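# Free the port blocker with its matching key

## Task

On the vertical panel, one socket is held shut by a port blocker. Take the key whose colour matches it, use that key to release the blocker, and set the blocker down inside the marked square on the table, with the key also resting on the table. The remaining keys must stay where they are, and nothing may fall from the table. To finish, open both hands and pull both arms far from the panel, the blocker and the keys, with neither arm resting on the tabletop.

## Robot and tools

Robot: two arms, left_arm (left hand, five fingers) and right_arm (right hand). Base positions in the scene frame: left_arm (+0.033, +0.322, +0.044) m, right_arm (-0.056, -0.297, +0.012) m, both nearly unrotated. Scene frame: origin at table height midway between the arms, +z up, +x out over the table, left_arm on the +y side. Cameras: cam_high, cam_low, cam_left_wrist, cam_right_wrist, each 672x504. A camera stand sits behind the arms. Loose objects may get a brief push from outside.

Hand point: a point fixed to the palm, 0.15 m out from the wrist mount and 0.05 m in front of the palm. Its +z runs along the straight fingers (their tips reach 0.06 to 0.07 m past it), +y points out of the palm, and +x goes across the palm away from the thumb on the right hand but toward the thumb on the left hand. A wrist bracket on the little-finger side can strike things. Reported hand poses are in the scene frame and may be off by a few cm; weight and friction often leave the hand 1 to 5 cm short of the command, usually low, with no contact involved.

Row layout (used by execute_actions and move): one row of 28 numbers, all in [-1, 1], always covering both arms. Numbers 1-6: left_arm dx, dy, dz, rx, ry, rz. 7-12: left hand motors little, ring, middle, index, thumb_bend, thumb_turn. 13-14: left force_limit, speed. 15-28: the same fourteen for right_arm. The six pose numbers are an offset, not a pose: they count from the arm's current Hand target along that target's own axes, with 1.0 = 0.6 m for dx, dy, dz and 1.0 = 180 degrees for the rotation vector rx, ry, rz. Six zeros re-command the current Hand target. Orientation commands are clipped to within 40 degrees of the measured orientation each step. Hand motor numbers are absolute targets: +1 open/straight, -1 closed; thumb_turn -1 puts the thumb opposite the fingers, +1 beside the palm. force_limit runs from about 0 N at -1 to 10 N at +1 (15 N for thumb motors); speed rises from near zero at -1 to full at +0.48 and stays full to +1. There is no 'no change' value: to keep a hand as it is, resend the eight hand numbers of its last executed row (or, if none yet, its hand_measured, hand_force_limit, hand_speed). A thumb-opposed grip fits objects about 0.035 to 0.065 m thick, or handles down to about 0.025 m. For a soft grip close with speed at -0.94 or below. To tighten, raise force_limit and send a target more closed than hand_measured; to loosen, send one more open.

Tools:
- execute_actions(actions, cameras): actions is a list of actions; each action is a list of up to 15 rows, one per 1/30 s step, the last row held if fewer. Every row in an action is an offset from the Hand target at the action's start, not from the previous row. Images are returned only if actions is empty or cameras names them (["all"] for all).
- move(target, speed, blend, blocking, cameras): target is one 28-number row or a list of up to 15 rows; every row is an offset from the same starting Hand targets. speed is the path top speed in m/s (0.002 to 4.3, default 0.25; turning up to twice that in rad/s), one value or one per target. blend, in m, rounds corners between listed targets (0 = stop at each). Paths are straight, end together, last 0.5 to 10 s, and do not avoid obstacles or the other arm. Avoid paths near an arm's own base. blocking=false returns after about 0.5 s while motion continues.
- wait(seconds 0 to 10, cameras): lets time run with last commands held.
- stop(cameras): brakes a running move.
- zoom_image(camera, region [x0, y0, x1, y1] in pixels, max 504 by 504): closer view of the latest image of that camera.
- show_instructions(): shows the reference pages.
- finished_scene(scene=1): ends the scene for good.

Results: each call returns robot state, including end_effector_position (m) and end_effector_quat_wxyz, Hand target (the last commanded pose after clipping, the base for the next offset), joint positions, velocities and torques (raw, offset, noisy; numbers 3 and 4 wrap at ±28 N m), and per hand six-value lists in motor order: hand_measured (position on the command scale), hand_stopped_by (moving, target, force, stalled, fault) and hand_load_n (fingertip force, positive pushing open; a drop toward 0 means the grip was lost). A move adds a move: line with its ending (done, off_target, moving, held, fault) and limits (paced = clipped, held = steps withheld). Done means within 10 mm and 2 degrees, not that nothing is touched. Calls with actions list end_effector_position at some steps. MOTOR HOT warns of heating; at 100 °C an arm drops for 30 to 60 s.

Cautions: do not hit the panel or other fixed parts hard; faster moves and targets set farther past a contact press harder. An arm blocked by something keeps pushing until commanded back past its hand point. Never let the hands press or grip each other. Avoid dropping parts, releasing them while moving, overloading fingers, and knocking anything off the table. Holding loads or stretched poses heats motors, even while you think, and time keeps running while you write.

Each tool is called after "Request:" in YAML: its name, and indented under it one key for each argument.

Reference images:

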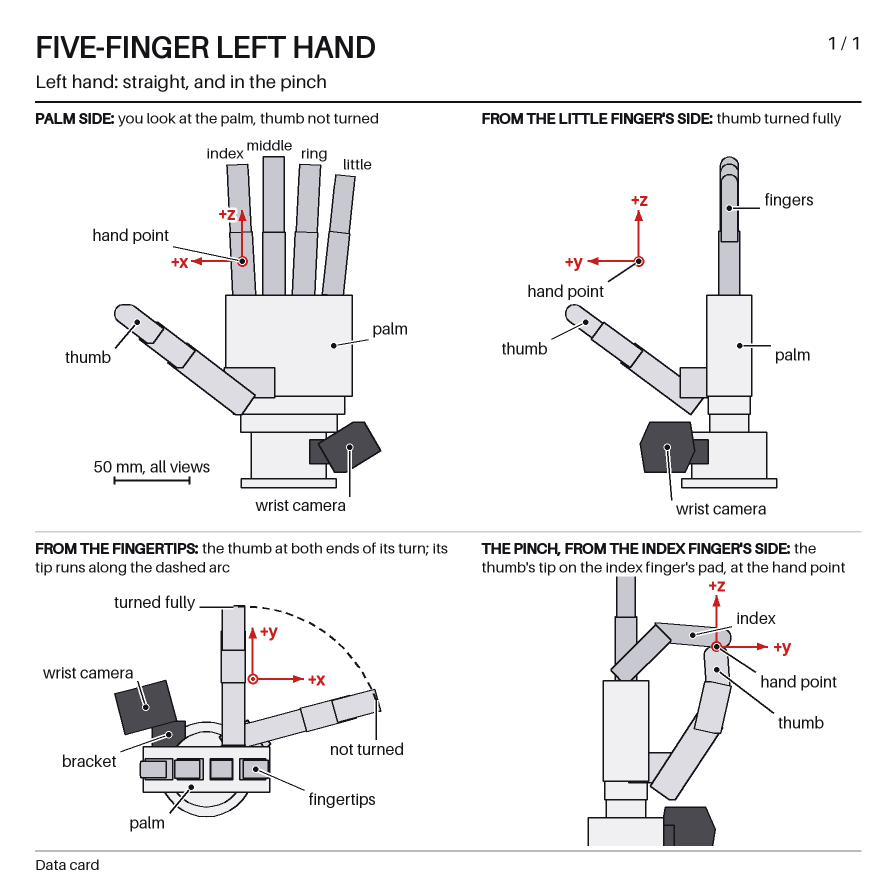

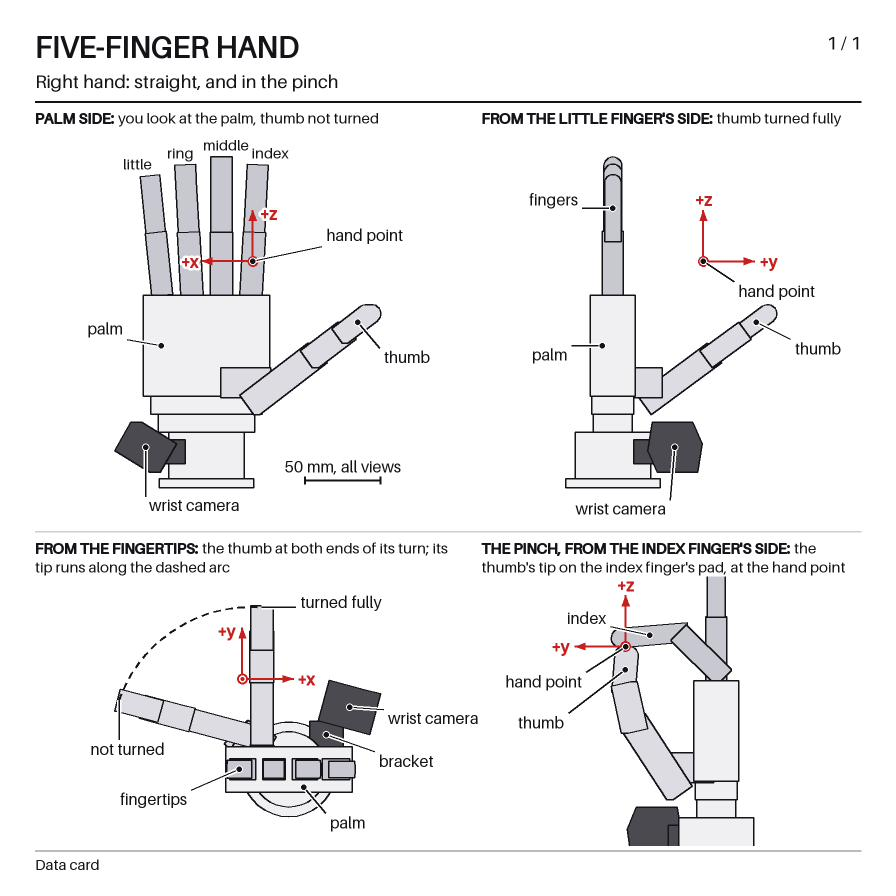

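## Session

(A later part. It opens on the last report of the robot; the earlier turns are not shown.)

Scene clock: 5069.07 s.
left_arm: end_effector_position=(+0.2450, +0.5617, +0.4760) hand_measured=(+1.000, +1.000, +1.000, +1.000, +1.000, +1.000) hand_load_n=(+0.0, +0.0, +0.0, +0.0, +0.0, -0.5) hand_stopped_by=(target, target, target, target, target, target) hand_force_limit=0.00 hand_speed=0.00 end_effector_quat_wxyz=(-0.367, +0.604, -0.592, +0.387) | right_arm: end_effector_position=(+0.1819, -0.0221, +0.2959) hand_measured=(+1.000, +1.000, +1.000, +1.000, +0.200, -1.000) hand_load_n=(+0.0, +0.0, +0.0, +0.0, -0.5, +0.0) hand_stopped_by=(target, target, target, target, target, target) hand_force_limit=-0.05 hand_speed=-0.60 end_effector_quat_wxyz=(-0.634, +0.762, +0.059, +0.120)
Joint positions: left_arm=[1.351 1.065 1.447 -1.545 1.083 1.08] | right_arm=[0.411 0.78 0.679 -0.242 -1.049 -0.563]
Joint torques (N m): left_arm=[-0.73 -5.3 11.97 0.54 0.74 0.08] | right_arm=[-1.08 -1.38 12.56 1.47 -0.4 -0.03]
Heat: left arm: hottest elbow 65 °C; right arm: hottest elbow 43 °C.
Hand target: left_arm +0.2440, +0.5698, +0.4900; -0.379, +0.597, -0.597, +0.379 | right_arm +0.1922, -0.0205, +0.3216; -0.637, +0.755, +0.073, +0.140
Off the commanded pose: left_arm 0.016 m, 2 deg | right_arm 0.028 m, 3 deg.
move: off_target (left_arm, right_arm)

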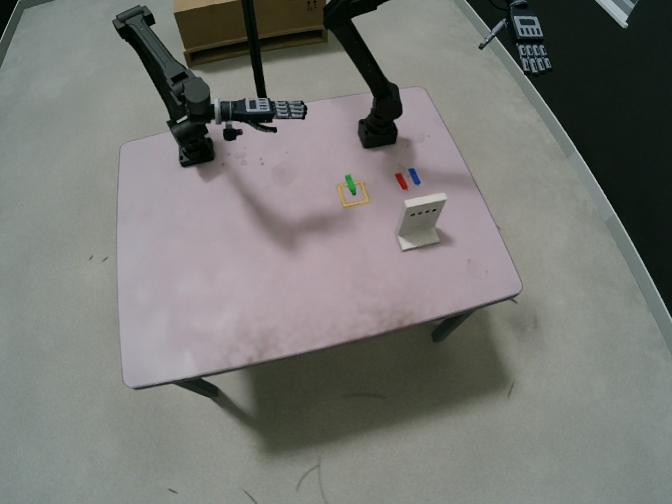

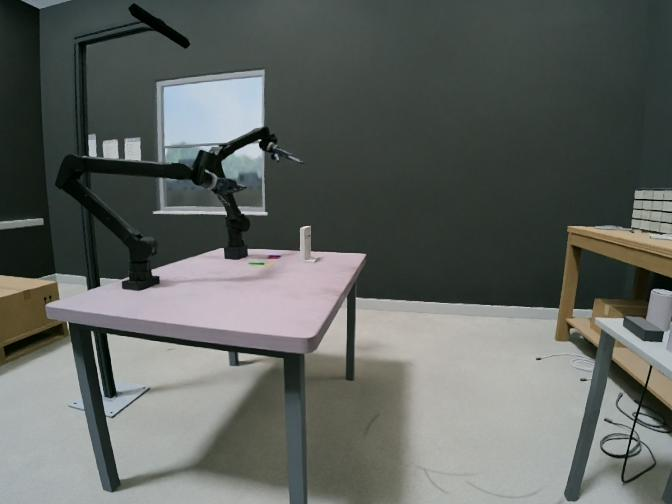

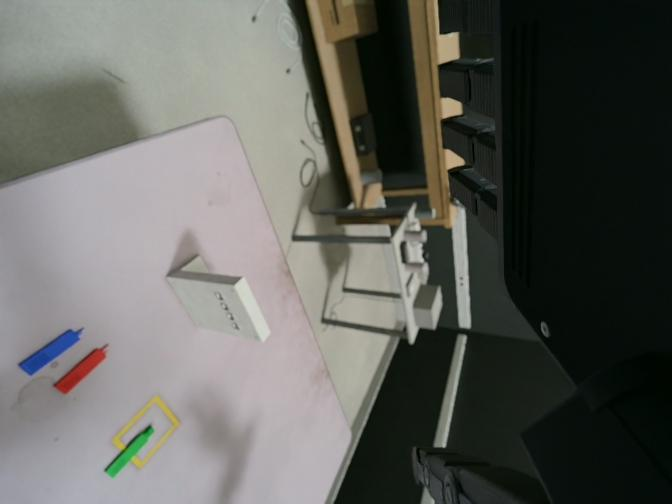

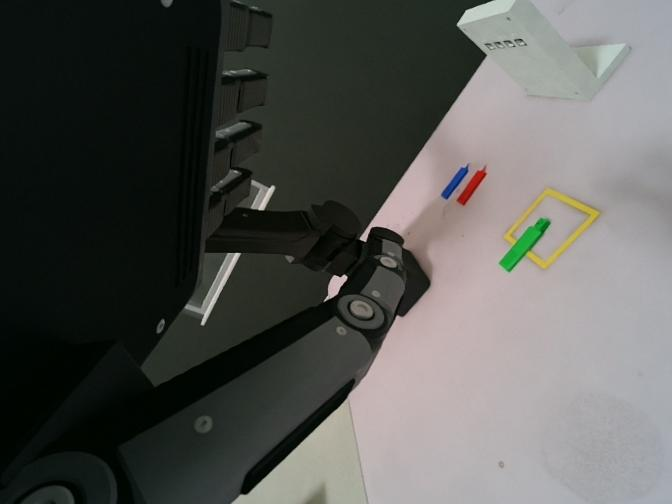

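Request:
zoom_image:
  camera: "cam_right_wrist"
  region: [480, 170, 620, 290]

Request:
zoom_image:
  camera: "cam_left_wrist"
  region: [90, 380, 210, 490]

Scaled by 3.600 from the camera's 672x504 image, which has a finer 960x720 frame.

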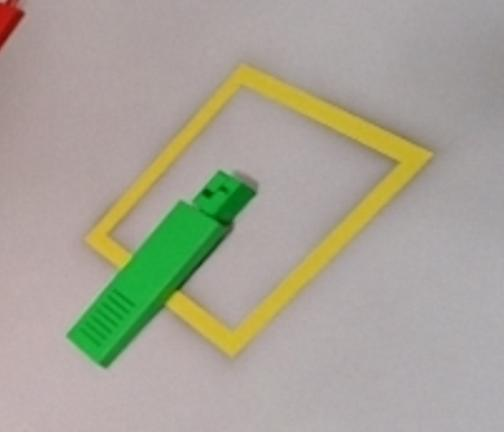

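Scaled by 4.200 from the camera's 672x504 image, which has a finer 960x720 frame.

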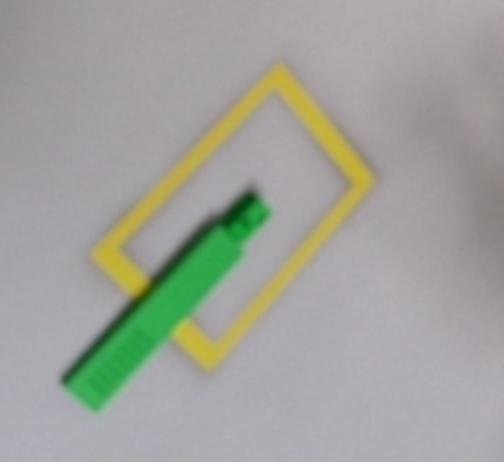

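Request:
finished_scene:

The scene is finished: the task was done.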